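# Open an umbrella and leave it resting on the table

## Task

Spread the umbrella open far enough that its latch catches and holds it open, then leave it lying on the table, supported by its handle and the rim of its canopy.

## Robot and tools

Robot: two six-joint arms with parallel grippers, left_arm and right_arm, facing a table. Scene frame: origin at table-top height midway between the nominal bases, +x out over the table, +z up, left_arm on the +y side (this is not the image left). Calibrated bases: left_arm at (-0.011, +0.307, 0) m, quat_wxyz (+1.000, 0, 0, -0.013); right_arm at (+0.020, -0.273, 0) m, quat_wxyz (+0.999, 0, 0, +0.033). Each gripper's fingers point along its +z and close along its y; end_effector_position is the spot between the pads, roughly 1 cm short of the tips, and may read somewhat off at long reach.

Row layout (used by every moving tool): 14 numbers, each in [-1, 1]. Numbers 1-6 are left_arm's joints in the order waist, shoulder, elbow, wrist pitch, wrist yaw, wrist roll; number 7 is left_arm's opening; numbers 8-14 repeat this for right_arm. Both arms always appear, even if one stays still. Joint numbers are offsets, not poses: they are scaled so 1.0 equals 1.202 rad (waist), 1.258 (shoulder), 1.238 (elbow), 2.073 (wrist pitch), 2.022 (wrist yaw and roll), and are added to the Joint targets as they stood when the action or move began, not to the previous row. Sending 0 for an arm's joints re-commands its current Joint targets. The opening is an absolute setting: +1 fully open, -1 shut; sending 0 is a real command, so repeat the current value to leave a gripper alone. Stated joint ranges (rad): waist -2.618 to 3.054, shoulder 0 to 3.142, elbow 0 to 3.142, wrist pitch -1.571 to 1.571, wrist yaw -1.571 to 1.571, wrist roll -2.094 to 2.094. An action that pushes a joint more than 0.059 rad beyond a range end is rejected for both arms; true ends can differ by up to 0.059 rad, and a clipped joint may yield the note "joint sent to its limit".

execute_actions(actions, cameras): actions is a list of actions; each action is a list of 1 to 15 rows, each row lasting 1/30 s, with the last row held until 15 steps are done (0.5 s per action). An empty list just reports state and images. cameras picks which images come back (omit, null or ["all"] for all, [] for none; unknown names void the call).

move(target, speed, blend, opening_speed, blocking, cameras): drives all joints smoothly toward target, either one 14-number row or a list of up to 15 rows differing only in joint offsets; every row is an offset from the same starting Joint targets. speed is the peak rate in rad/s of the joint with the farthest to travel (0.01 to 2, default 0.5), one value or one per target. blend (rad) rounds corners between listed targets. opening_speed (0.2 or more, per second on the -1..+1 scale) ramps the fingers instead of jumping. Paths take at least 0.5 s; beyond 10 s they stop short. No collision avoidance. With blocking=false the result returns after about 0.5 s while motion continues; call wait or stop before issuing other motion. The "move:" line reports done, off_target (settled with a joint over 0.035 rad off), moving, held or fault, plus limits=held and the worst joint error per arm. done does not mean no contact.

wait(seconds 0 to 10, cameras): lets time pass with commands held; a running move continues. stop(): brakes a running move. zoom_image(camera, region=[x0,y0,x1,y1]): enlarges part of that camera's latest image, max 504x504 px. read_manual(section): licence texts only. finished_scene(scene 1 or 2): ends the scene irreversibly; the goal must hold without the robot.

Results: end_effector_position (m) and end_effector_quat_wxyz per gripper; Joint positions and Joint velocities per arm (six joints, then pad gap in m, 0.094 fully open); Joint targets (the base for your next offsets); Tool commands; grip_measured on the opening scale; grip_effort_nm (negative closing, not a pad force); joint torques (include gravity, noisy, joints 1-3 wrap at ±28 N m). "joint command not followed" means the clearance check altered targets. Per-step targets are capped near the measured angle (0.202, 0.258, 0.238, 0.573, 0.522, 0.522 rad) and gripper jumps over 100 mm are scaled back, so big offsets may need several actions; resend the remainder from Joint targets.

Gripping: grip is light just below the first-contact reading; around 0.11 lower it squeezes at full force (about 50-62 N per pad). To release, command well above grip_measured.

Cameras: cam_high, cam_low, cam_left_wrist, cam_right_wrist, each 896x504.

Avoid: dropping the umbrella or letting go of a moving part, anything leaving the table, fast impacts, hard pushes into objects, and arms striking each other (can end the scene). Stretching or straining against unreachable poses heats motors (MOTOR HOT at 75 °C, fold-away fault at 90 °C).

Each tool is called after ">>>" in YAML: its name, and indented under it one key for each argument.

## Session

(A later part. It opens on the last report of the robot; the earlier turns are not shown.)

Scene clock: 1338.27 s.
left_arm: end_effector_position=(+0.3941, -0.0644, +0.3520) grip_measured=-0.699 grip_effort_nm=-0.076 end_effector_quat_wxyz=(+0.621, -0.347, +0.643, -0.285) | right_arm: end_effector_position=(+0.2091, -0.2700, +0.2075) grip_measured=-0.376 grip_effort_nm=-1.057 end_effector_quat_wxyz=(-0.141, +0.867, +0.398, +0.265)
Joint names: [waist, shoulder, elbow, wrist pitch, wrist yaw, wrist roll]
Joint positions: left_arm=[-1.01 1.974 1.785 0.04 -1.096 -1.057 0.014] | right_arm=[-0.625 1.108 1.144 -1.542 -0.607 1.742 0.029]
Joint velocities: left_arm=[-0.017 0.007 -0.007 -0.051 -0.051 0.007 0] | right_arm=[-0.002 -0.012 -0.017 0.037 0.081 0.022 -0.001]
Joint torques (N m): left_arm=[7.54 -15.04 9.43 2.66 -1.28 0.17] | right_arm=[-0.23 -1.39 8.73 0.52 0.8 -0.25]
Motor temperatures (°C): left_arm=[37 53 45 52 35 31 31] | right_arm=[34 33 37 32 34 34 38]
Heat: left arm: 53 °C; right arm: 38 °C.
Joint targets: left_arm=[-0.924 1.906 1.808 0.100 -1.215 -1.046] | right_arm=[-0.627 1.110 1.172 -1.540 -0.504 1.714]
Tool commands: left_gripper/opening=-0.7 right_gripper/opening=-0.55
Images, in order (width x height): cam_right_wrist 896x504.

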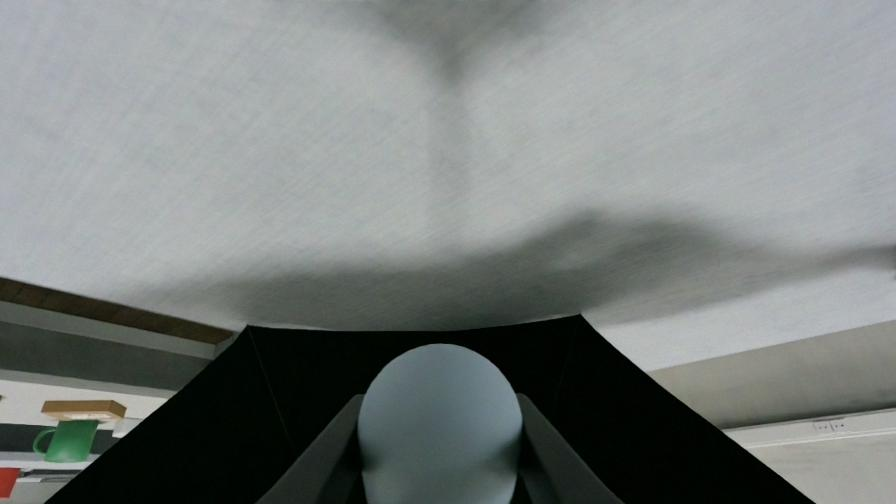

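>>> execute_actions:
  actions: []
  cameras: ["cam_high", "cam_low"]

>>> zoom_image:
  camera: "cam_low"
  region: [560, 40, 760, 360]

>>> zoom_image:
  camera: "cam_high"
  region: [500, 0, 700, 160]

Scene clock: 1378.37 s.
left_arm: end_effector_position=(+0.3941, -0.0644, +0.3520) grip_measured=-0.699 grip_effort_nm=-0.071 end_effector_quat_wxyz=(+0.621, -0.347, +0.643, -0.285) | right_arm: end_effector_position=(+0.2091, -0.2700, +0.2075) grip_measured=-0.376 grip_effort_nm=-1.062 end_effector_quat_wxyz=(-0.141, +0.867, +0.398, +0.265)
Joint names: [waist, shoulder, elbow, wrist pitch, wrist yaw, wrist roll]
Joint positions: left_arm=[-1.01 1.974 1.785 0.04 -1.096 -1.057 0.014] | right_arm=[-0.625 1.108 1.144 -1.542 -0.607 1.742 0.029]
Joint velocities: left_arm=[-0.012 0.027 0.012 0.022 0.007 -0.11 0] | right_arm=[-0.027 0.027 -0.002 -0.095 -0.037 0.022 -0.001]
Joint torques (N m): left_arm=[7.51 -15.04 9.43 2.66 -1.28 0.17] | right_arm=[-0.21 -1.37 8.69 0.52 0.78 -0.24]
Motor temperatures (°C): left_arm=[37 55 45 54 36 31 31] | right_arm=[34 33 38 32 34 34 38]
Heat: left arm: 55 °C; right arm: 38 °C.
Joint targets: left_arm=[-0.924 1.906 1.808 0.100 -1.215 -1.046] | right_arm=[-0.627 1.110 1.172 -1.540 -0.504 1.714]
Tool commands: left_gripper/opening=-0.7 right_gripper/opening=-0.55
Images, in order (width x height): cam_high 896x504, cam_low 896x504.

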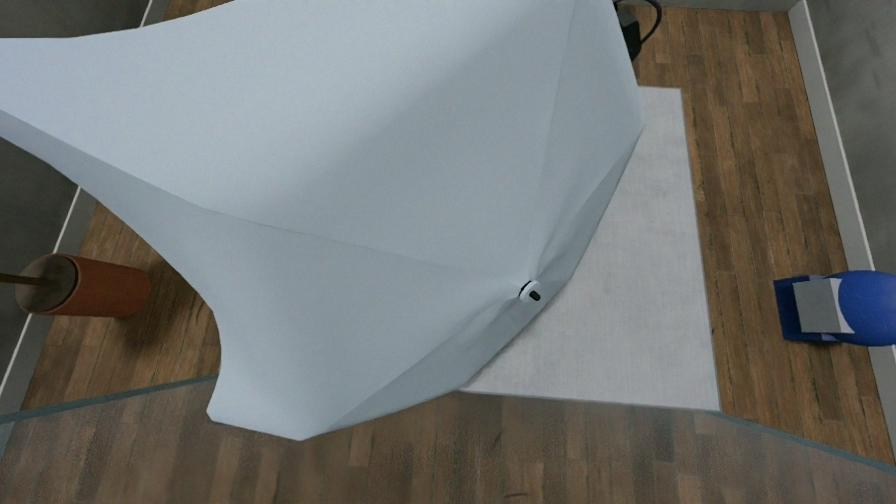

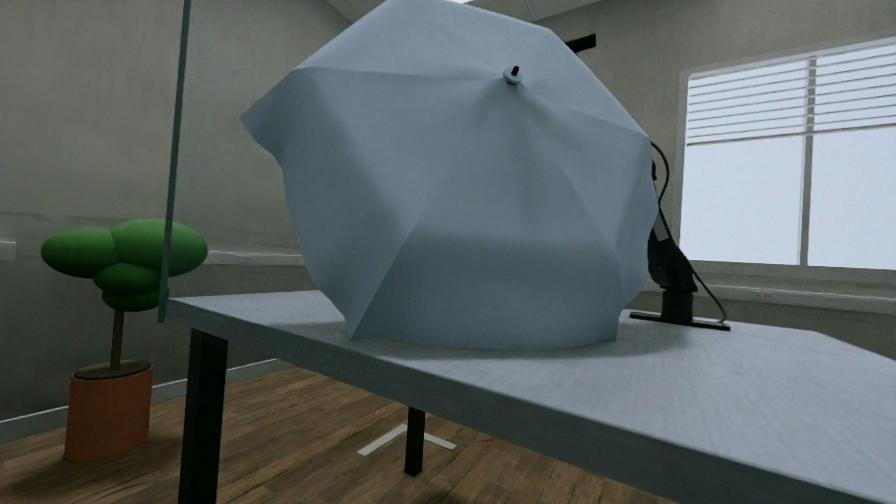

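Scaled by 1.575 from the camera's 896x504 image, which has a finer 1280x720 frame.

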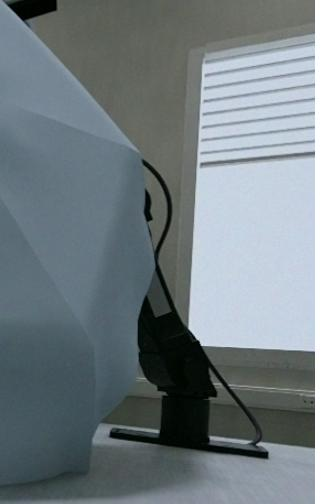

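Scaled by 2.520 from the camera's 896x504 image, which has a finer 1280x720 frame.

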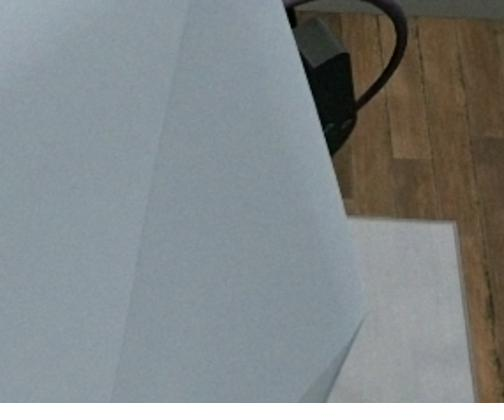

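>>> move:
  target:
    - [-0.0391, 0.0167, -0.0081, -0.0096, 0.0203, -0.002, -0.7, 0, 0, 0, 0, 0, 0, -0.55]
    - [-0.0358, 0.1256, 0.1688, 0.1245, 0.0341, 0.2379, -0.7, -0.0333, 0.0723, -0.0339, 0.0699, -0.1142, -0.0158, -0.55]
  speed: [0.1, 0.14]
  cameras: ["cam_high", "cam_low", "cam_left_wrist", "cam_right_wrist"]

Scene clock: 1452.30 s.
left_arm: end_effector_position=(+0.4022, -0.0831, +0.4038) grip_measured=-0.699 grip_effort_nm=-0.061 end_effector_quat_wxyz=(+0.692, -0.260, +0.632, -0.232) | right_arm: end_effector_position=(+0.2308, -0.2642, +0.2150) grip_measured=-0.376 grip_effort_nm=-1.062 end_effector_quat_wxyz=(-0.191, +0.846, +0.382, +0.320)
Joint names: [waist, shoulder, elbow, wrist pitch, wrist yaw, wrist roll]
Joint positions: left_arm=[-1.016 2.066 1.95 0.262 -1.104 -0.582 0.014] | right_arm=[-0.655 1.18 1.144 -1.515 -0.764 1.712 0.029]
Joint velocities: left_arm=[0.017 0.002 -0.007 -0.022 -0.095 -0.007 -0.001] | right_arm=[-0.022 -0.012 -0.022 0.051 0.007 0.007 -0.002]
Joint torques (N m): left_arm=[4.29 -10.54 13.04 2.95 -0.37 0.25] | right_arm=[-1.17 -0.58 5.07 1.53 -0.13 -0.28]
Motor temperatures (°C): left_arm=[37 55 46 57 36 31 31] | right_arm=[34 33 37 33 34 34 38]
Heat: left arm: 57 °C; right arm: 38 °C.
Joint targets: left_arm=[-0.967 2.064 2.017 0.358 -1.146 -0.565] | right_arm=[-0.667 1.201 1.130 -1.395 -0.735 1.682]
move: off_target (left_arm, right_arm); left_arm: the wrist pitch is farthest, 0.096 rad from its target; right_arm: the wrist pitch is farthest, 0.120 rad from its target

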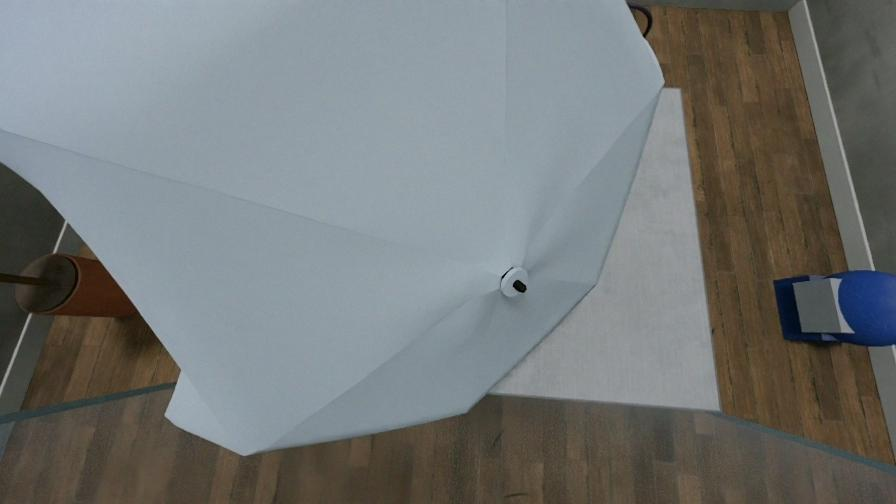

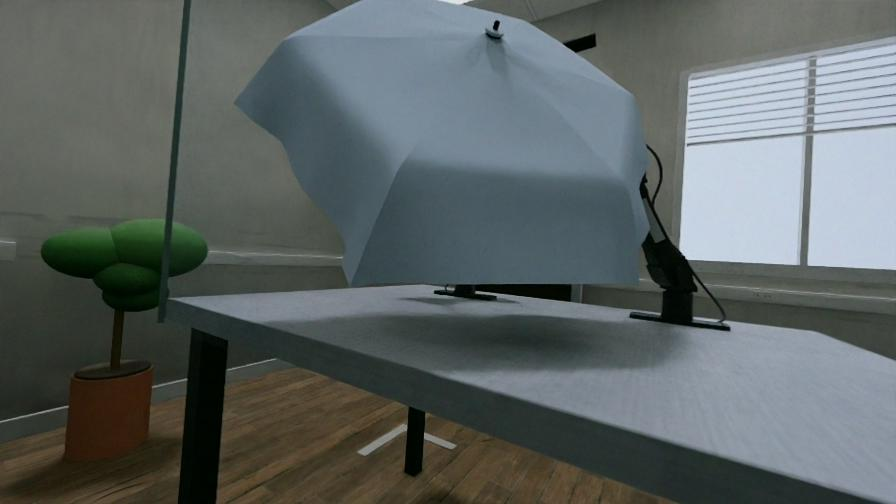

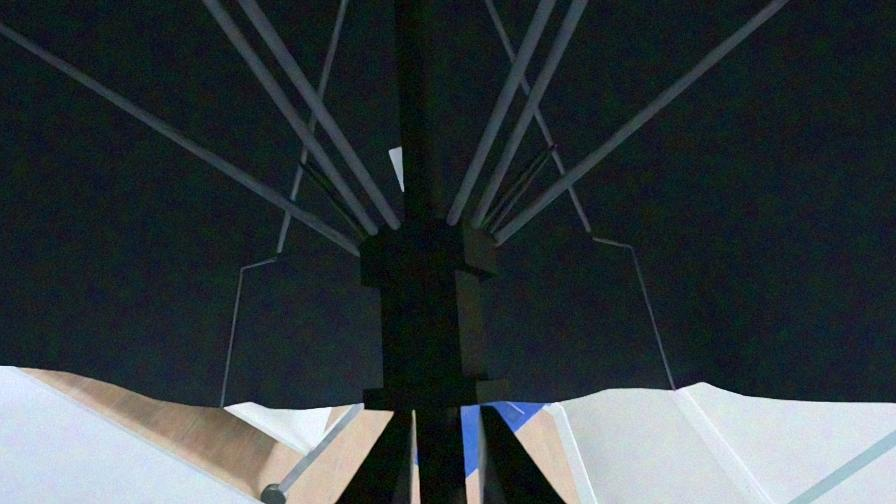

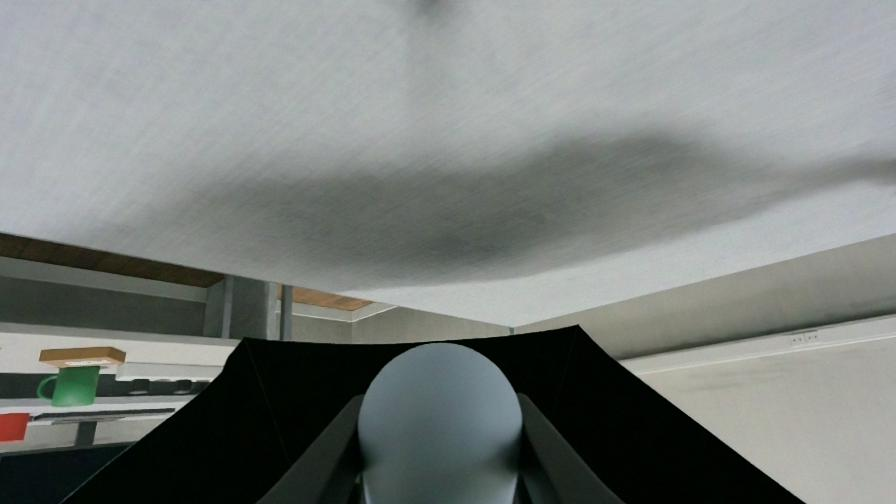

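>>> move:
  target:
    - [0.0125, -0.039, 0.0105, -0.0029, -0.0203, -0.0099, -0.7, 0, 0, 0, 0, 0, 0, -0.55]
  speed: 0.05
  cameras: ["cam_left_wrist"]

Scene clock: 1473.47 s.
left_arm: end_effector_position=(+0.4020, -0.0824, +0.4064) grip_measured=-0.699 grip_effort_nm=-0.056 end_effector_quat_wxyz=(+0.692, -0.264, +0.630, -0.236) | right_arm: end_effector_position=(+0.2311, -0.2634, +0.2159) grip_measured=-0.376 grip_effort_nm=-1.062 end_effector_quat_wxyz=(-0.193, +0.844, +0.381, +0.323)
Joint names: [waist, shoulder, elbow, wrist pitch, wrist yaw, wrist roll]
Joint positions: left_arm=[-1.016 2.066 1.957 0.262 -1.106 -0.59 0.014] | right_arm=[-0.655 1.18 1.144 -1.516 -0.771 1.712 0.029]
Joint velocities: left_arm=[0.002 -0.002 -0.002 0.007 0.066 -0.022 0] | right_arm=[0.012 0.002 0.012 0.051 -0.037 0.007 -0.001]
Joint torques (N m): left_arm=[5.59 -14.34 13.5 2.89 -0.74 0.09] | right_arm=[-1.17 -0.59 5.09 1.53 -0.06 -0.26]
Motor temperatures (°C): left_arm=[36 49 50 60 35 31 31] | right_arm=[34 33 36 34 34 34 38]
Heat: left arm: 60 °C; right arm: 38 °C.
Joint targets: left_arm=[-0.952 2.015 2.030 0.352 -1.187 -0.585] | right_arm=[-0.667 1.201 1.130 -1.395 -0.735 1.683]
move: off_target (left_arm, right_arm); left_arm: the wrist pitch is farthest, 0.090 rad from its target; right_arm: the wrist pitch is farthest, 0.121 rad from its target
Images, in order (width x height): cam_left_wrist 896x504.

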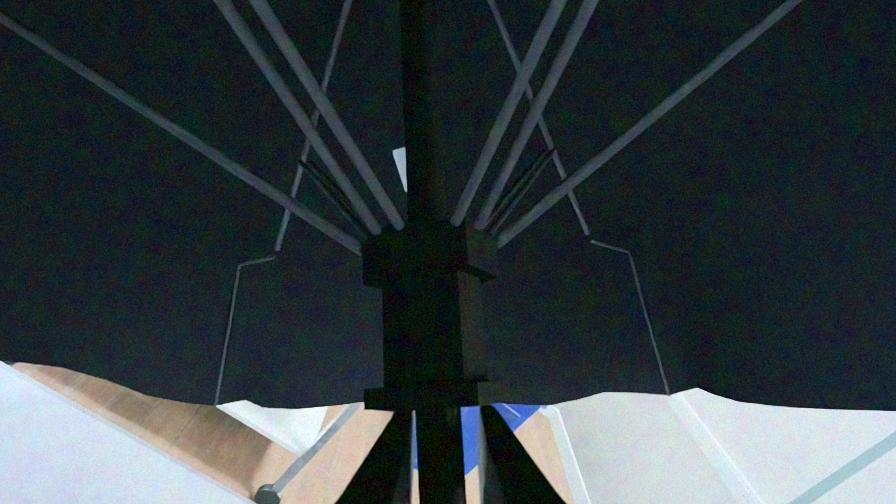

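>>> move:
  target:
    - [0.0125, 0.0159, 0.004, 0.0145, -0.0193, -0.005, -0.7, 0, 0, 0, 0, 0, 0, -0.55]
  speed: 0.05
  cameras: ["cam_left_wrist"]

Scene clock: 1649.03 s.
left_arm: end_effector_position=(+0.4019, -0.0816, +0.4076) grip_measured=-0.699 grip_effort_nm=-0.066 end_effector_quat_wxyz=(+0.691, -0.271, +0.626, -0.241) | right_arm: end_effector_position=(+0.2311, -0.2628, +0.2163) grip_measured=-0.376 grip_effort_nm=-1.057 end_effector_quat_wxyz=(-0.194, +0.844, +0.381, +0.324)
Joint names: [waist, shoulder, elbow, wrist pitch, wrist yaw, wrist roll]
Joint positions: left_arm=[-1.016 2.066 1.957 0.269 -1.109 -0.601 0.014] | right_arm=[-0.655 1.18 1.144 -1.518 -0.774 1.712 0.029]
Joint velocities: left_arm=[0.007 0.012 0.012 0.022 0.022 0.037 -0.001] | right_arm=[0.012 0.002 -0.007 -0.037 0.007 0.051 -0.002]
Joint torques (N m): left_arm=[6.9 -12.78 13.93 3.13 -1.09 0.11] | right_arm=[-1.17 -0.59 5.07 1.55 0 -0.27]
Motor temperatures (°C): left_arm=[37 53 52 66 34 31 31] | right_arm=[34 32 35 38 33 34 38]
Heat: left arm: 66 °C; right arm: 38 °C.
Joint targets: left_arm=[-0.937 2.035 2.035 0.382 -1.226 -0.595] | right_arm=[-0.667 1.201 1.130 -1.395 -0.735 1.682]
move: off_target (left_arm, right_arm); left_arm: the wrist yaw is farthest, 0.117 rad from its target; right_arm: the wrist pitch is farthest, 0.123 rad from its target
Images, in order (width x height): cam_left_wrist 896x504.

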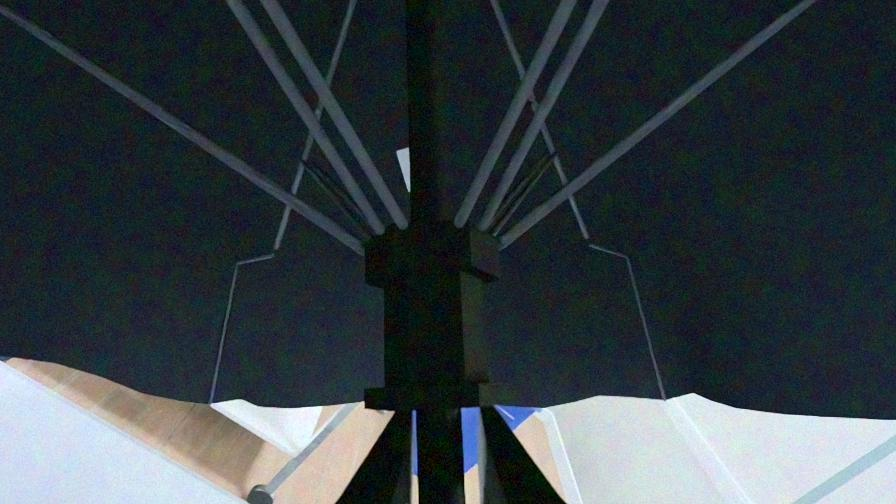

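>>> zoom_image:
  camera: "cam_left_wrist"
  region: [200, 0, 704, 284]

>>> zoom_image:
  camera: "cam_left_wrist"
  region: [150, 220, 700, 504]

Scaled by 1.000.

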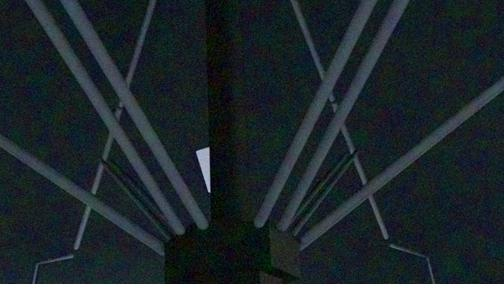

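Region (150, 220, 700, 504) is 550x284 pixels. A region can be at most 504 by 504 pixels.

>>> zoom_image:
  camera: "cam_left_wrist"
  region: [340, 100, 540, 280]

>>> zoom_image:
  camera: "cam_left_wrist"
  region: [200, 200, 700, 480]

Scaled by 2.520 from the camera's 896x504 image, which has a finer 1280x720 frame.

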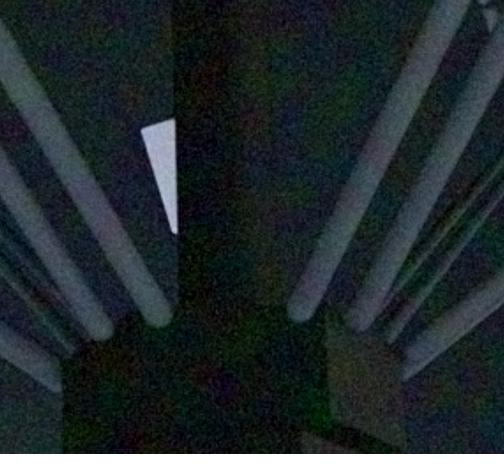

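Scaled by 1.008 from the camera's 896x504 image, which has a finer 1280x720 frame.

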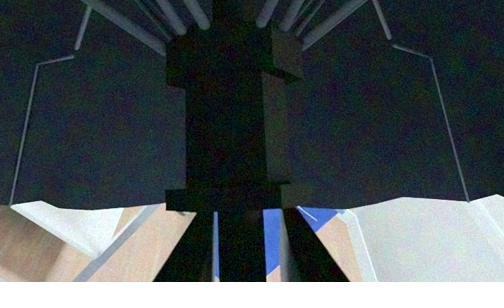

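>>> zoom_image:
  camera: "cam_left_wrist"
  region: [360, 130, 520, 250]

>>> zoom_image:
  camera: "cam_left_wrist"
  region: [340, 340, 540, 500]

Scaled by 3.150 from the camera's 896x504 image, which has a finer 1280x720 frame.

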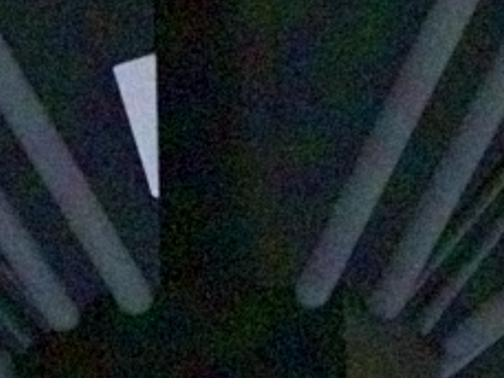

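Scaled by 2.520 from the camera's 896x504 image, which has a finer 1280x720 frame.

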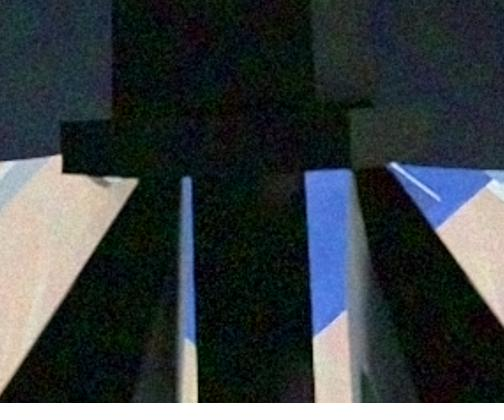

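>>> execute_actions:
  actions: []
  cameras: ["cam_left_wrist","cam_high"]

Scene clock: 1704.23 s.
left_arm: end_effector_position=(+0.4019, -0.0816, +0.4076) grip_measured=-0.699 grip_effort_nm=-0.061 end_effector_quat_wxyz=(+0.691, -0.271, +0.625, -0.241) | right_arm: end_effector_position=(+0.2311, -0.2628, +0.2163) grip_measured=-0.376 grip_effort_nm=-1.062 end_effector_quat_wxyz=(-0.194, +0.844, +0.381, +0.324)
Joint names: [waist, shoulder, elbow, wrist pitch, wrist yaw, wrist roll]
Joint positions: left_arm=[-1.016 2.066 1.957 0.269 -1.109 -0.601 0.014] | right_arm=[-0.655 1.18 1.144 -1.518 -0.774 1.712 0.029]
Joint velocities: left_arm=[-0.002 0.007 -0.012 -0.066 -0.051 -0.051 0] | right_arm=[0.007 -0.017 0.002 -0.051 0.022 -0.095 0]
Joint torques (N m): left_arm=[6.89 -12.79 13.94 3.12 -1.09 0.11] | right_arm=[-1.16 -0.64 5.07 1.55 -0.02 -0.27]
Motor temperatures (°C): left_arm=[37 53 53 66 35 31 30] | right_arm=[34 32 35 39 33 34 38]
Heat: left arm: 66 °C; right arm: 39 °C.
Joint targets: left_arm=[-0.937 2.035 2.035 0.382 -1.226 -0.595] | right_arm=[-0.667 1.201 1.130 -1.395 -0.735 1.682]
Tool commands: left_gripper/opening=-0.7 right_gripper/opening=-0.55
Images, in order (width x height): cam_high 896x504, cam_left_wrist 896x504.

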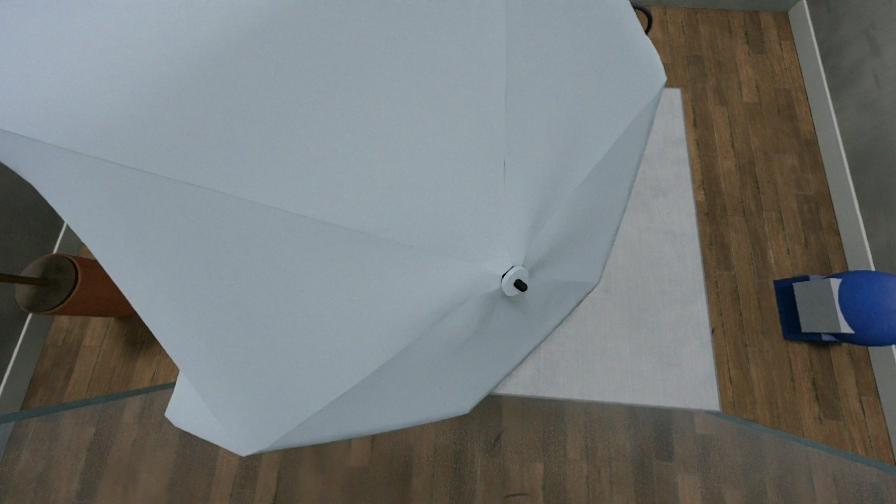

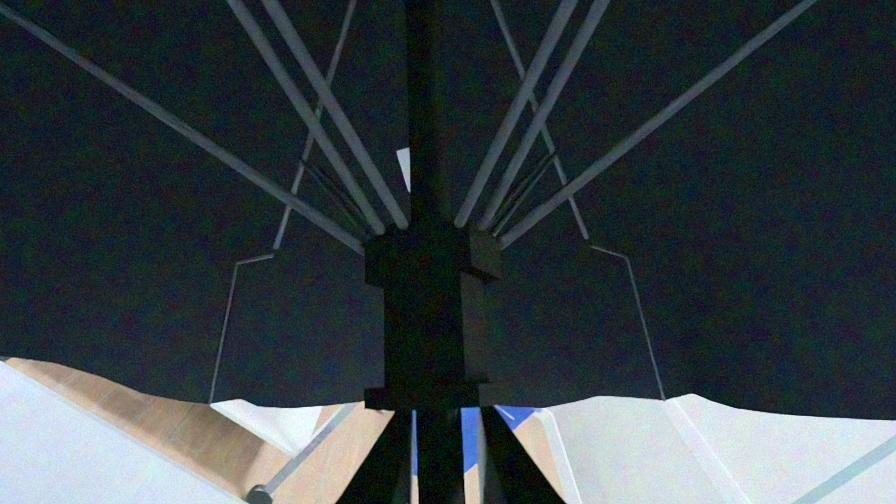

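>>> zoom_image:
  camera: "cam_left_wrist"
  region: [340, 120, 540, 440]

Scaled by 1.575 from the camera's 896x504 image, which has a finer 1280x720 frame.

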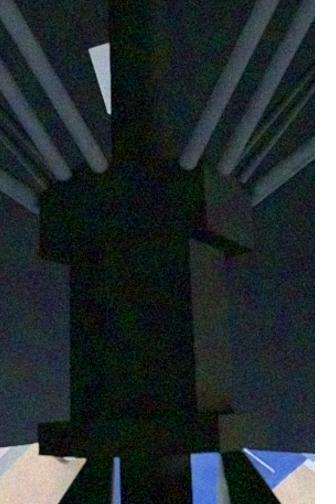

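>>> zoom_image:
  camera: "cam_left_wrist"
  region: [180, 80, 430, 430]

>>> zoom_image:
  camera: "cam_left_wrist"
  region: [480, 80, 730, 430]

Scaled by 1.440 from the camera's 896x504 image, which has a finer 1280x720 frame.

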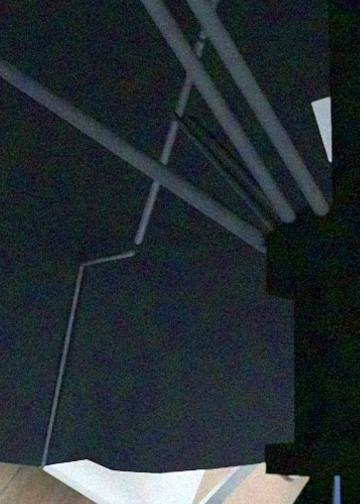

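Scaled by 1.440 from the camera's 896x504 image, which has a finer 1280x720 frame.

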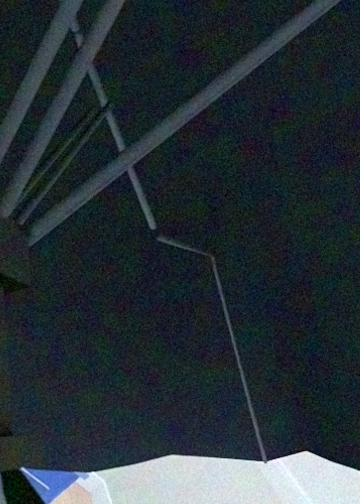

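>>> move:
  target: [-0.0391,0.0151,-0.038,-0.0328,0.0346,0,-0.7,0,0,0,0,0,0,-0.55]
  speed: 0.06
  cameras: ["cam_left_wrist"]

Scene clock: 1761.10 s.
left_arm: end_effector_position=(+0.4009, -0.0840, +0.4058) grip_measured=-0.699 grip_effort_nm=-0.066 end_effector_quat_wxyz=(+0.690, -0.265, +0.630, -0.240) | right_arm: end_effector_position=(+0.2307, -0.2636, +0.2157) grip_measured=-0.376 grip_effort_nm=-1.057 end_effector_quat_wxyz=(-0.193, +0.845, +0.381, +0.322)
Joint names: [waist, shoulder, elbow, wrist pitch, wrist yaw, wrist roll]
Joint positions: left_arm=[-1.019 2.066 1.957 0.256 -1.104 -0.601 0.014] | right_arm=[-0.656 1.18 1.144 -1.518 -0.769 1.711 0.029]
Joint velocities: left_arm=[-0.002 -0.007 -0.007 -0.051 0.051 -0.022 0] | right_arm=[0.012 -0.012 -0.017 0.022 0.007 0.022 0]
Joint torques (N m): left_arm=[3.12 -11.32 9.99 2.53 -0.47 0.11] | right_arm=[-1.07 -0.58 5.08 1.57 -0.07 -0.28]
Motor temperatures (°C): left_arm=[37 53 54 67 36 31 30] | right_arm=[34 32 35 40 33 34 38]
Heat: left arm: 67 °C; right arm: 40 °C.
Joint targets: left_arm=[-0.984 2.054 1.988 0.314 -1.156 -0.595] | right_arm=[-0.667 1.201 1.130 -1.395 -0.735 1.682]
move: off_target (left_arm, right_arm); left_arm: the wrist pitch is farthest, 0.058 rad from its target; right_arm: the wrist pitch is farthest, 0.123 rad from its target
Images, in order (width x height): cam_left_wrist 896x504.

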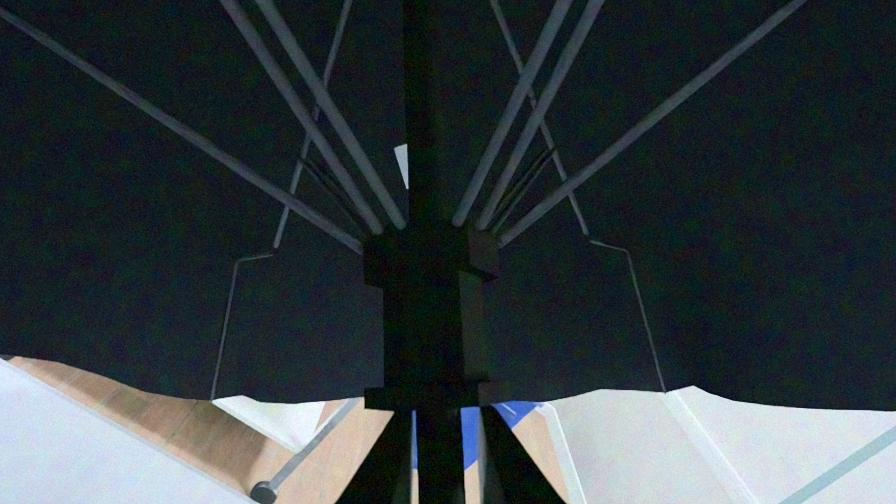

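>>> execute_actions:
  actions: []
  cameras: ["cam_low","cam_right_wrist"]

Scene clock: 1791.87 s.
left_arm: end_effector_position=(+0.4009, -0.0840, +0.4057) grip_measured=-0.699 grip_effort_nm=-0.066 end_effector_quat_wxyz=(+0.690, -0.265, +0.630, -0.239) | right_arm: end_effector_position=(+0.2307, -0.2636, +0.2157) grip_measured=-0.376 grip_effort_nm=-1.062 end_effector_quat_wxyz=(-0.193, +0.845, +0.381, +0.322)
Joint names: [waist, shoulder, elbow, wrist pitch, wrist yaw, wrist roll]
Joint positions: left_arm=[-1.019 2.066 1.957 0.256 -1.104 -0.601 0.014] | right_arm=[-0.656 1.18 1.144 -1.518 -0.769 1.711 0.029]
Joint velocities: left_arm=[-0.012 -0.012 -0.017 -0.066 -0.095 -0.007 0.001] | right_arm=[0.002 -0.007 -0.012 -0.066 -0.095 0.007 0.001]
Joint torques (N m): left_arm=[3.08 -11.3 9.98 2.55 -0.47 0.12] | right_arm=[-1.07 -0.59 5.08 1.56 -0.08 -0.26]
Motor temperatures (°C): left_arm=[36 50 50 64 34 31 30] | right_arm=[34 32 35 40 33 34 38]
Heat: left arm: 64 °C; right arm: 40 °C.
Joint targets: left_arm=[-0.984 2.054 1.988 0.314 -1.156 -0.595] | right_arm=[-0.667 1.201 1.130 -1.395 -0.735 1.682]
Tool commands: left_gripper/opening=-0.7 right_gripper/opening=-0.55
Images, in order (width x height): cam_low 896x504, cam_right_wrist 896x504.

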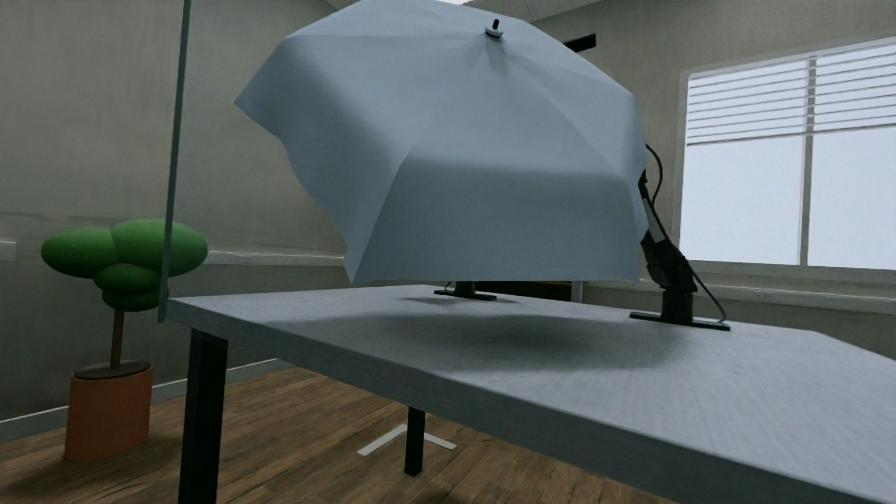

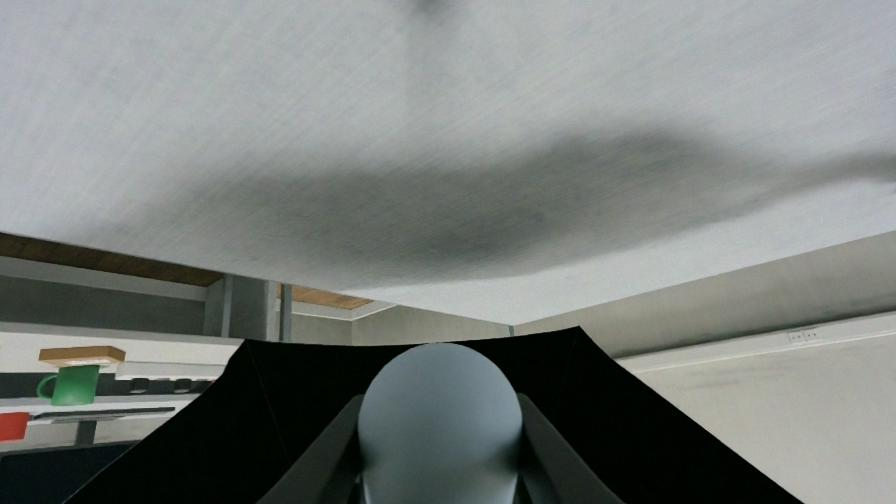

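>>> zoom_image:
  camera: "cam_low"
  region: [440, 0, 760, 340]

Scaled by 1.482 from the camera's 896x504 image, which has a finer 1280x720 frame.

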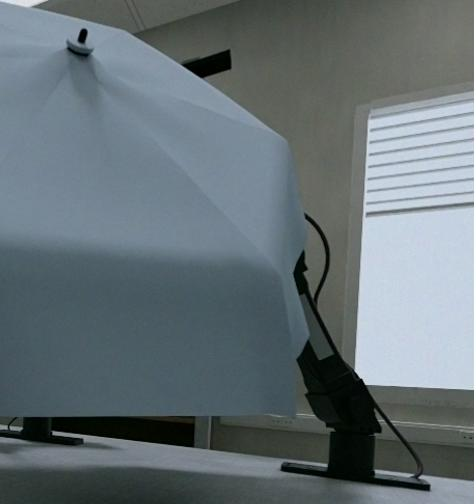

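>>> move:
  target:
    - [0.0111,0.0843,0.1341,-0.0308,0.0067,-0.0019,-0.7,-0.0165,0.0708,0.0459,0.0065,0,-0.0121,-0.55]
    - [0.0210,0.1872,0.3090,-0.0743,0.0127,-0.0038,-0.7,-0.0291,0.1403,0.0975,0.0106,0,-0.0242,-0.55]
  speed: 0.14
  blend: 0.05
  cameras: ["cam_left_wrist","cam_high"]

Scene clock: 1917.80 s.
left_arm: end_effector_position=(+0.4195, -0.1286, +0.3955) grip_measured=-0.699 grip_effort_nm=-0.061 end_effector_quat_wxyz=(+0.684, -0.249, +0.644, -0.236) | right_arm: end_effector_position=(+0.2530, -0.2886, +0.2022) grip_measured=-0.377 grip_effort_nm=-1.057 end_effector_quat_wxyz=(-0.205, +0.841, +0.395, +0.307)
Joint names: [waist, shoulder, elbow, wrist pitch, wrist yaw, wrist roll]
Joint positions: left_arm=[-1.028 2.293 2.305 0.091 -1.088 -0.609 0.014] | right_arm=[-0.688 1.351 1.212 -1.506 -0.754 1.612 0.029]
Joint velocities: left_arm=[0.002 -0.012 -0.002 0.007 0.037 -0.051 0] | right_arm=[0.017 0.007 0.007 0.066 -0.022 0.022 0]
Joint torques (N m): left_arm=[6.01 -12.05 12.71 2.69 -0.38 0.13] | right_arm=[-1.31 -1.51 9.83 1.49 -0.22 0.23]
Motor temperatures (°C): left_arm=[36 49 51 62 33 31 30] | right_arm=[34 32 35 41 33 34 38]
Heat: left arm: 62 °C; right arm: 41 °C.
Joint targets: left_arm=[-0.959 2.289 2.371 0.160 -1.130 -0.602] | right_arm=[-0.702 1.377 1.250 -1.373 -0.735 1.633]
move: off_target (left_arm, right_arm); left_arm: the waist is farthest, 0.069 rad from its target; right_arm: the wrist pitch is farthest, 0.133 rad from its target
Images, in order (width x height): cam_high 896x504, cam_left_wrist 896x504.

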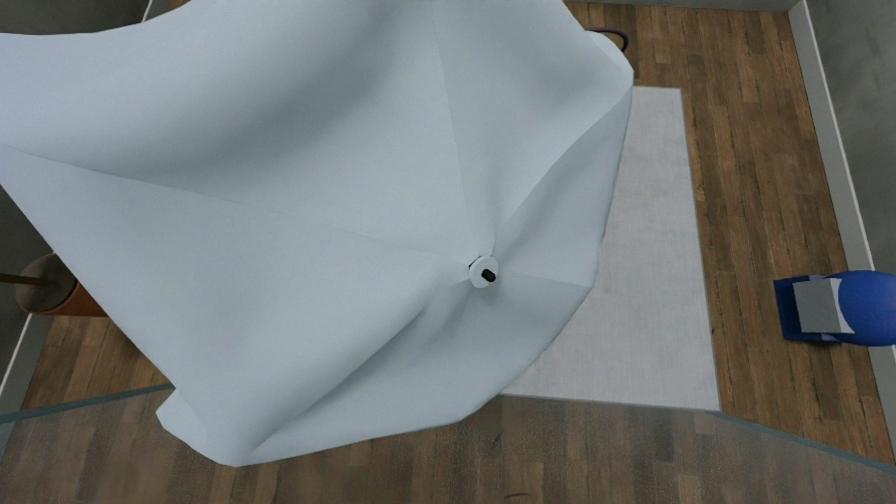

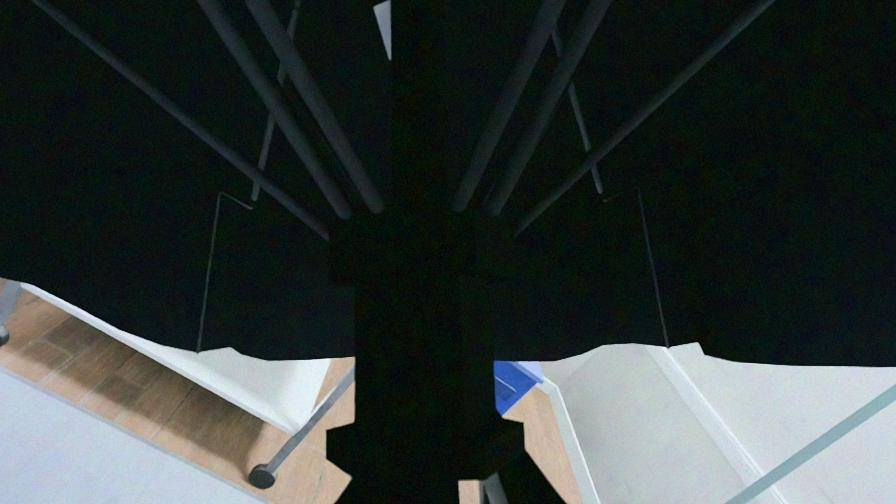

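>>> move:
  target: [0,0,0,0,0,0,-0.95,0,0,0,0,0,0,-0.55]
  opening_speed: 0.3
  cameras: ["cam_left_wrist","cam_right_wrist"]

Scene clock: 1935.97 s.
left_arm: end_effector_position=(+0.4196, -0.1281, +0.3954) grip_measured=-0.887 grip_effort_nm=-1.033 end_effector_quat_wxyz=(+0.682, -0.256, +0.641, -0.242) | right_arm: end_effector_position=(+0.2546, -0.2893, +0.2028) grip_measured=-0.377 grip_effort_nm=-1.062 end_effector_quat_wxyz=(-0.203, +0.840, +0.395, +0.311)
Joint names: [waist, shoulder, elbow, wrist pitch, wrist yaw, wrist roll]
Joint positions: left_arm=[-1.027 2.293 2.306 0.089 -1.09 -0.631 0.005] | right_arm=[-0.69 1.351 1.212 -1.499 -0.759 1.612 0.029]
Joint velocities: left_arm=[0.012 0.007 0.017 0.037 -0.095 -0.037 -0.001] | right_arm=[-0.012 0.012 0.012 -0.051 0.022 0.037 -0.002]
Joint torques (N m): left_arm=[5.98 -12.05 12.72 2.72 -0.38 0.35] | right_arm=[-1.24 -1.59 9.66 1.43 -0.17 0.22]
Motor temperatures (°C): left_arm=[36 51 51 61 33 31 30] | right_arm=[34 32 36 41 33 34 38]
Heat: left arm: 61 °C; right arm: 41 °C.
Joint targets: left_arm=[-0.959 2.289 2.371 0.160 -1.131 -0.603] | right_arm=[-0.702 1.377 1.250 -1.373 -0.735 1.633]
move: off_target (left_arm, right_arm); left_arm: the wrist pitch is farthest, 0.071 rad from its target; right_arm: the wrist pitch is farthest, 0.126 rad from its target
Images, in order (width x height): cam_left_wrist 896x504, cam_right_wrist 896x504.

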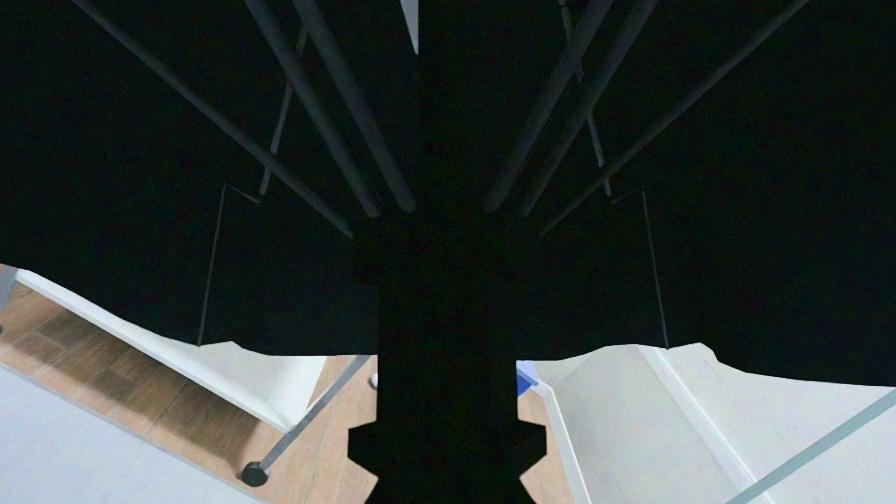

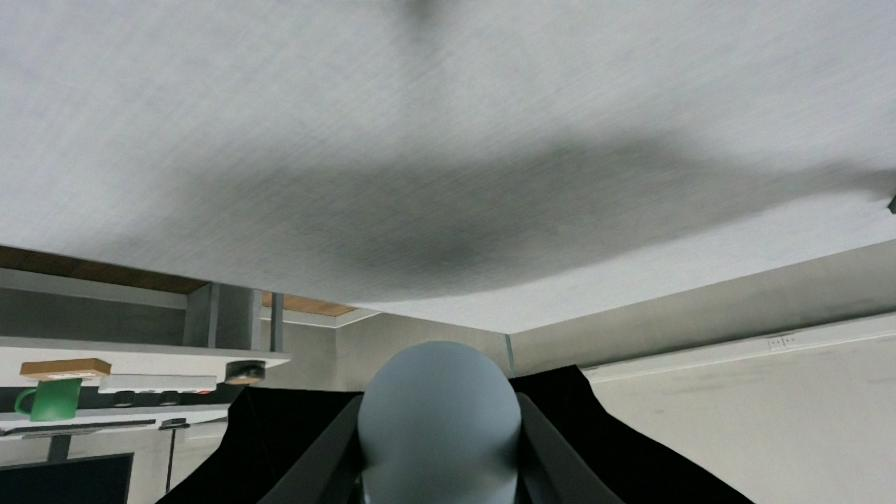

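>>> move:
  target: [-0.0566,0.0032,-0.0525,-0.0342,0.0203,-0.0138,-0.95,0.0083,-0.0159,-0.0162,-0.0482,-0.0099,-0.0099,-0.55]
  speed: 0.06
  cameras: ["cam_left_wrist"]

Scene clock: 1949.30 s.
left_arm: end_effector_position=(+0.4170, -0.1308, +0.3938) grip_measured=-0.888 grip_effort_nm=-1.033 end_effector_quat_wxyz=(+0.680, -0.255, +0.643, -0.244) | right_arm: end_effector_position=(+0.2521, -0.2882, +0.2024) grip_measured=-0.377 grip_effort_nm=-1.057 end_effector_quat_wxyz=(-0.206, +0.840, +0.398, +0.307)
Joint names: [waist, shoulder, elbow, wrist pitch, wrist yaw, wrist roll]
Joint positions: left_arm=[-1.033 2.293 2.306 0.079 -1.09 -0.64 0.005] | right_arm=[-0.69 1.351 1.212 -1.513 -0.754 1.602 0.029]
Joint velocities: left_arm=[-0.007 0.002 0.012 -0.022 -0.081 0.022 0] | right_arm=[0.017 0.002 -0.017 -0.022 -0.037 0.022 0.001]
Joint torques (N m): left_arm=[0.57 -11.74 7.28 2.08 0.02 0.14] | right_arm=[-0.21 -3.03 7.79 0.62 -0.43 0.12]
Motor temperatures (°C): left_arm=[36 51 50 61 33 31 31] | right_arm=[34 32 37 41 33 34 38]
Heat: left arm: 61 °C; right arm: 41 °C.
Joint targets: left_arm=[-1.027 2.293 2.306 0.089 -1.089 -0.631] | right_arm=[-0.692 1.357 1.230 -1.473 -0.755 1.613]
move: off_target (right_arm); right_arm: the wrist pitch is farthest, 0.040 rad from its target
Images, in order (width x height): cam_left_wrist 896x504.

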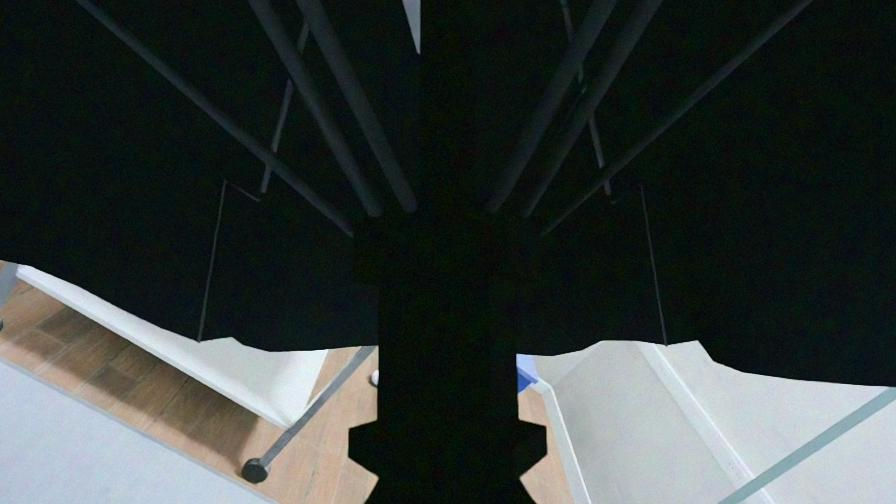

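>>> move:
  target: [0,0,0,0,0,0,-0.95,0,0,0,0,0,0,0.1]
  opening_speed: 0.4
  cameras: ["cam_left_wrist","cam_right_wrist"]

Scene clock: 1954.07 s.
left_arm: end_effector_position=(+0.4145, -0.1315, +0.3931) grip_measured=-0.889 grip_effort_nm=-1.038 end_effector_quat_wxyz=(+0.680, -0.254, +0.645, -0.239) | right_arm: end_effector_position=(+0.2530, -0.2905, +0.2010) grip_measured=+0.098 grip_effort_nm=0.085 end_effector_quat_wxyz=(-0.199, +0.841, +0.400, +0.305)
Joint names: [waist, shoulder, elbow, wrist pitch, wrist yaw, wrist roll]
Joint positions: left_arm=[-1.039 2.293 2.306 0.075 -1.1 -0.635 0.005] | right_arm=[-0.69 1.351 1.212 -1.502 -0.744 1.602 0.052]
Joint velocities: left_arm=[-0.002 -0.022 -0.017 0.037 -0.066 0.037 0] | right_arm=[-0.012 -0.017 0.002 0.007 -0.095 0.022 0.001]
Joint torques (N m): left_arm=[1.09 -11.77 7.3 2.12 0.12 0.1] | right_arm=[-0.25 -3 7.83 0.53 -0.54 0.14]
Motor temperatures (°C): left_arm=[36 52 50 60 33 31 31] | right_arm=[34 32 37 40 33 34 38]
Heat: left arm: 60 °C; right arm: 40 °C.
Joint targets: left_arm=[-1.027 2.293 2.306 0.089 -1.089 -0.630] | right_arm=[-0.692 1.357 1.230 -1.473 -0.755 1.613]
move: done
Images, in order (width x height): cam_left_wrist 896x504, cam_right_wrist 896x504.

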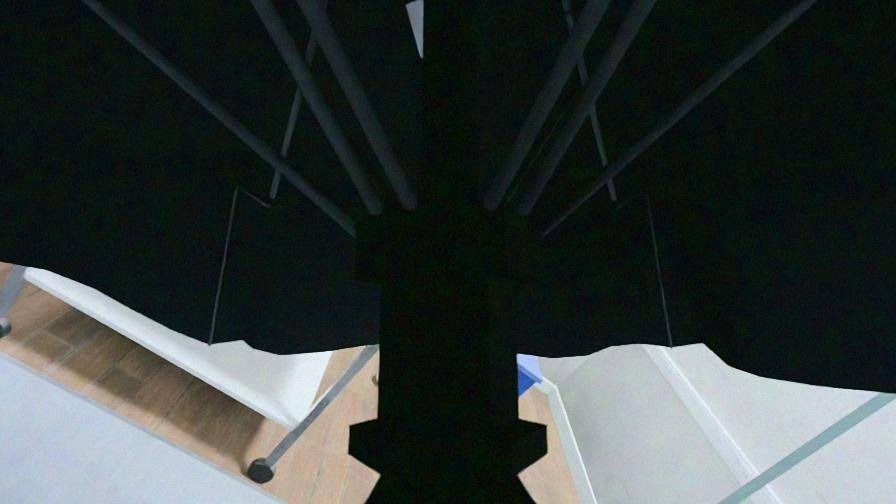

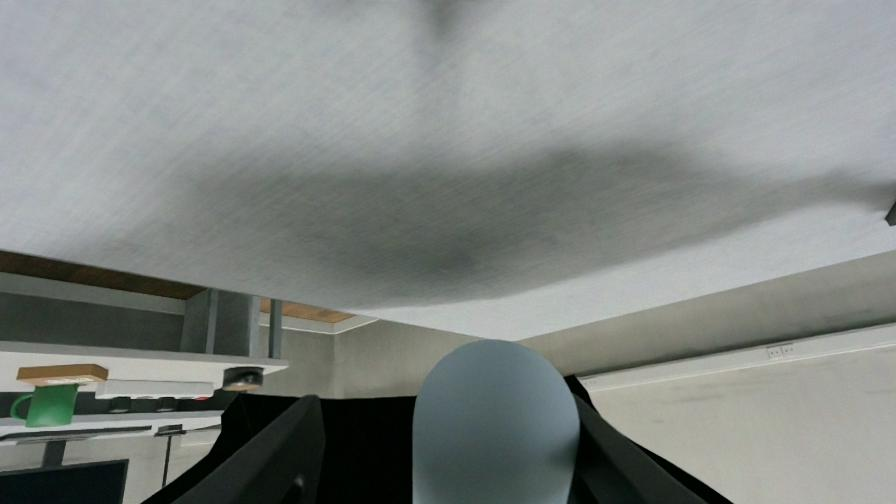

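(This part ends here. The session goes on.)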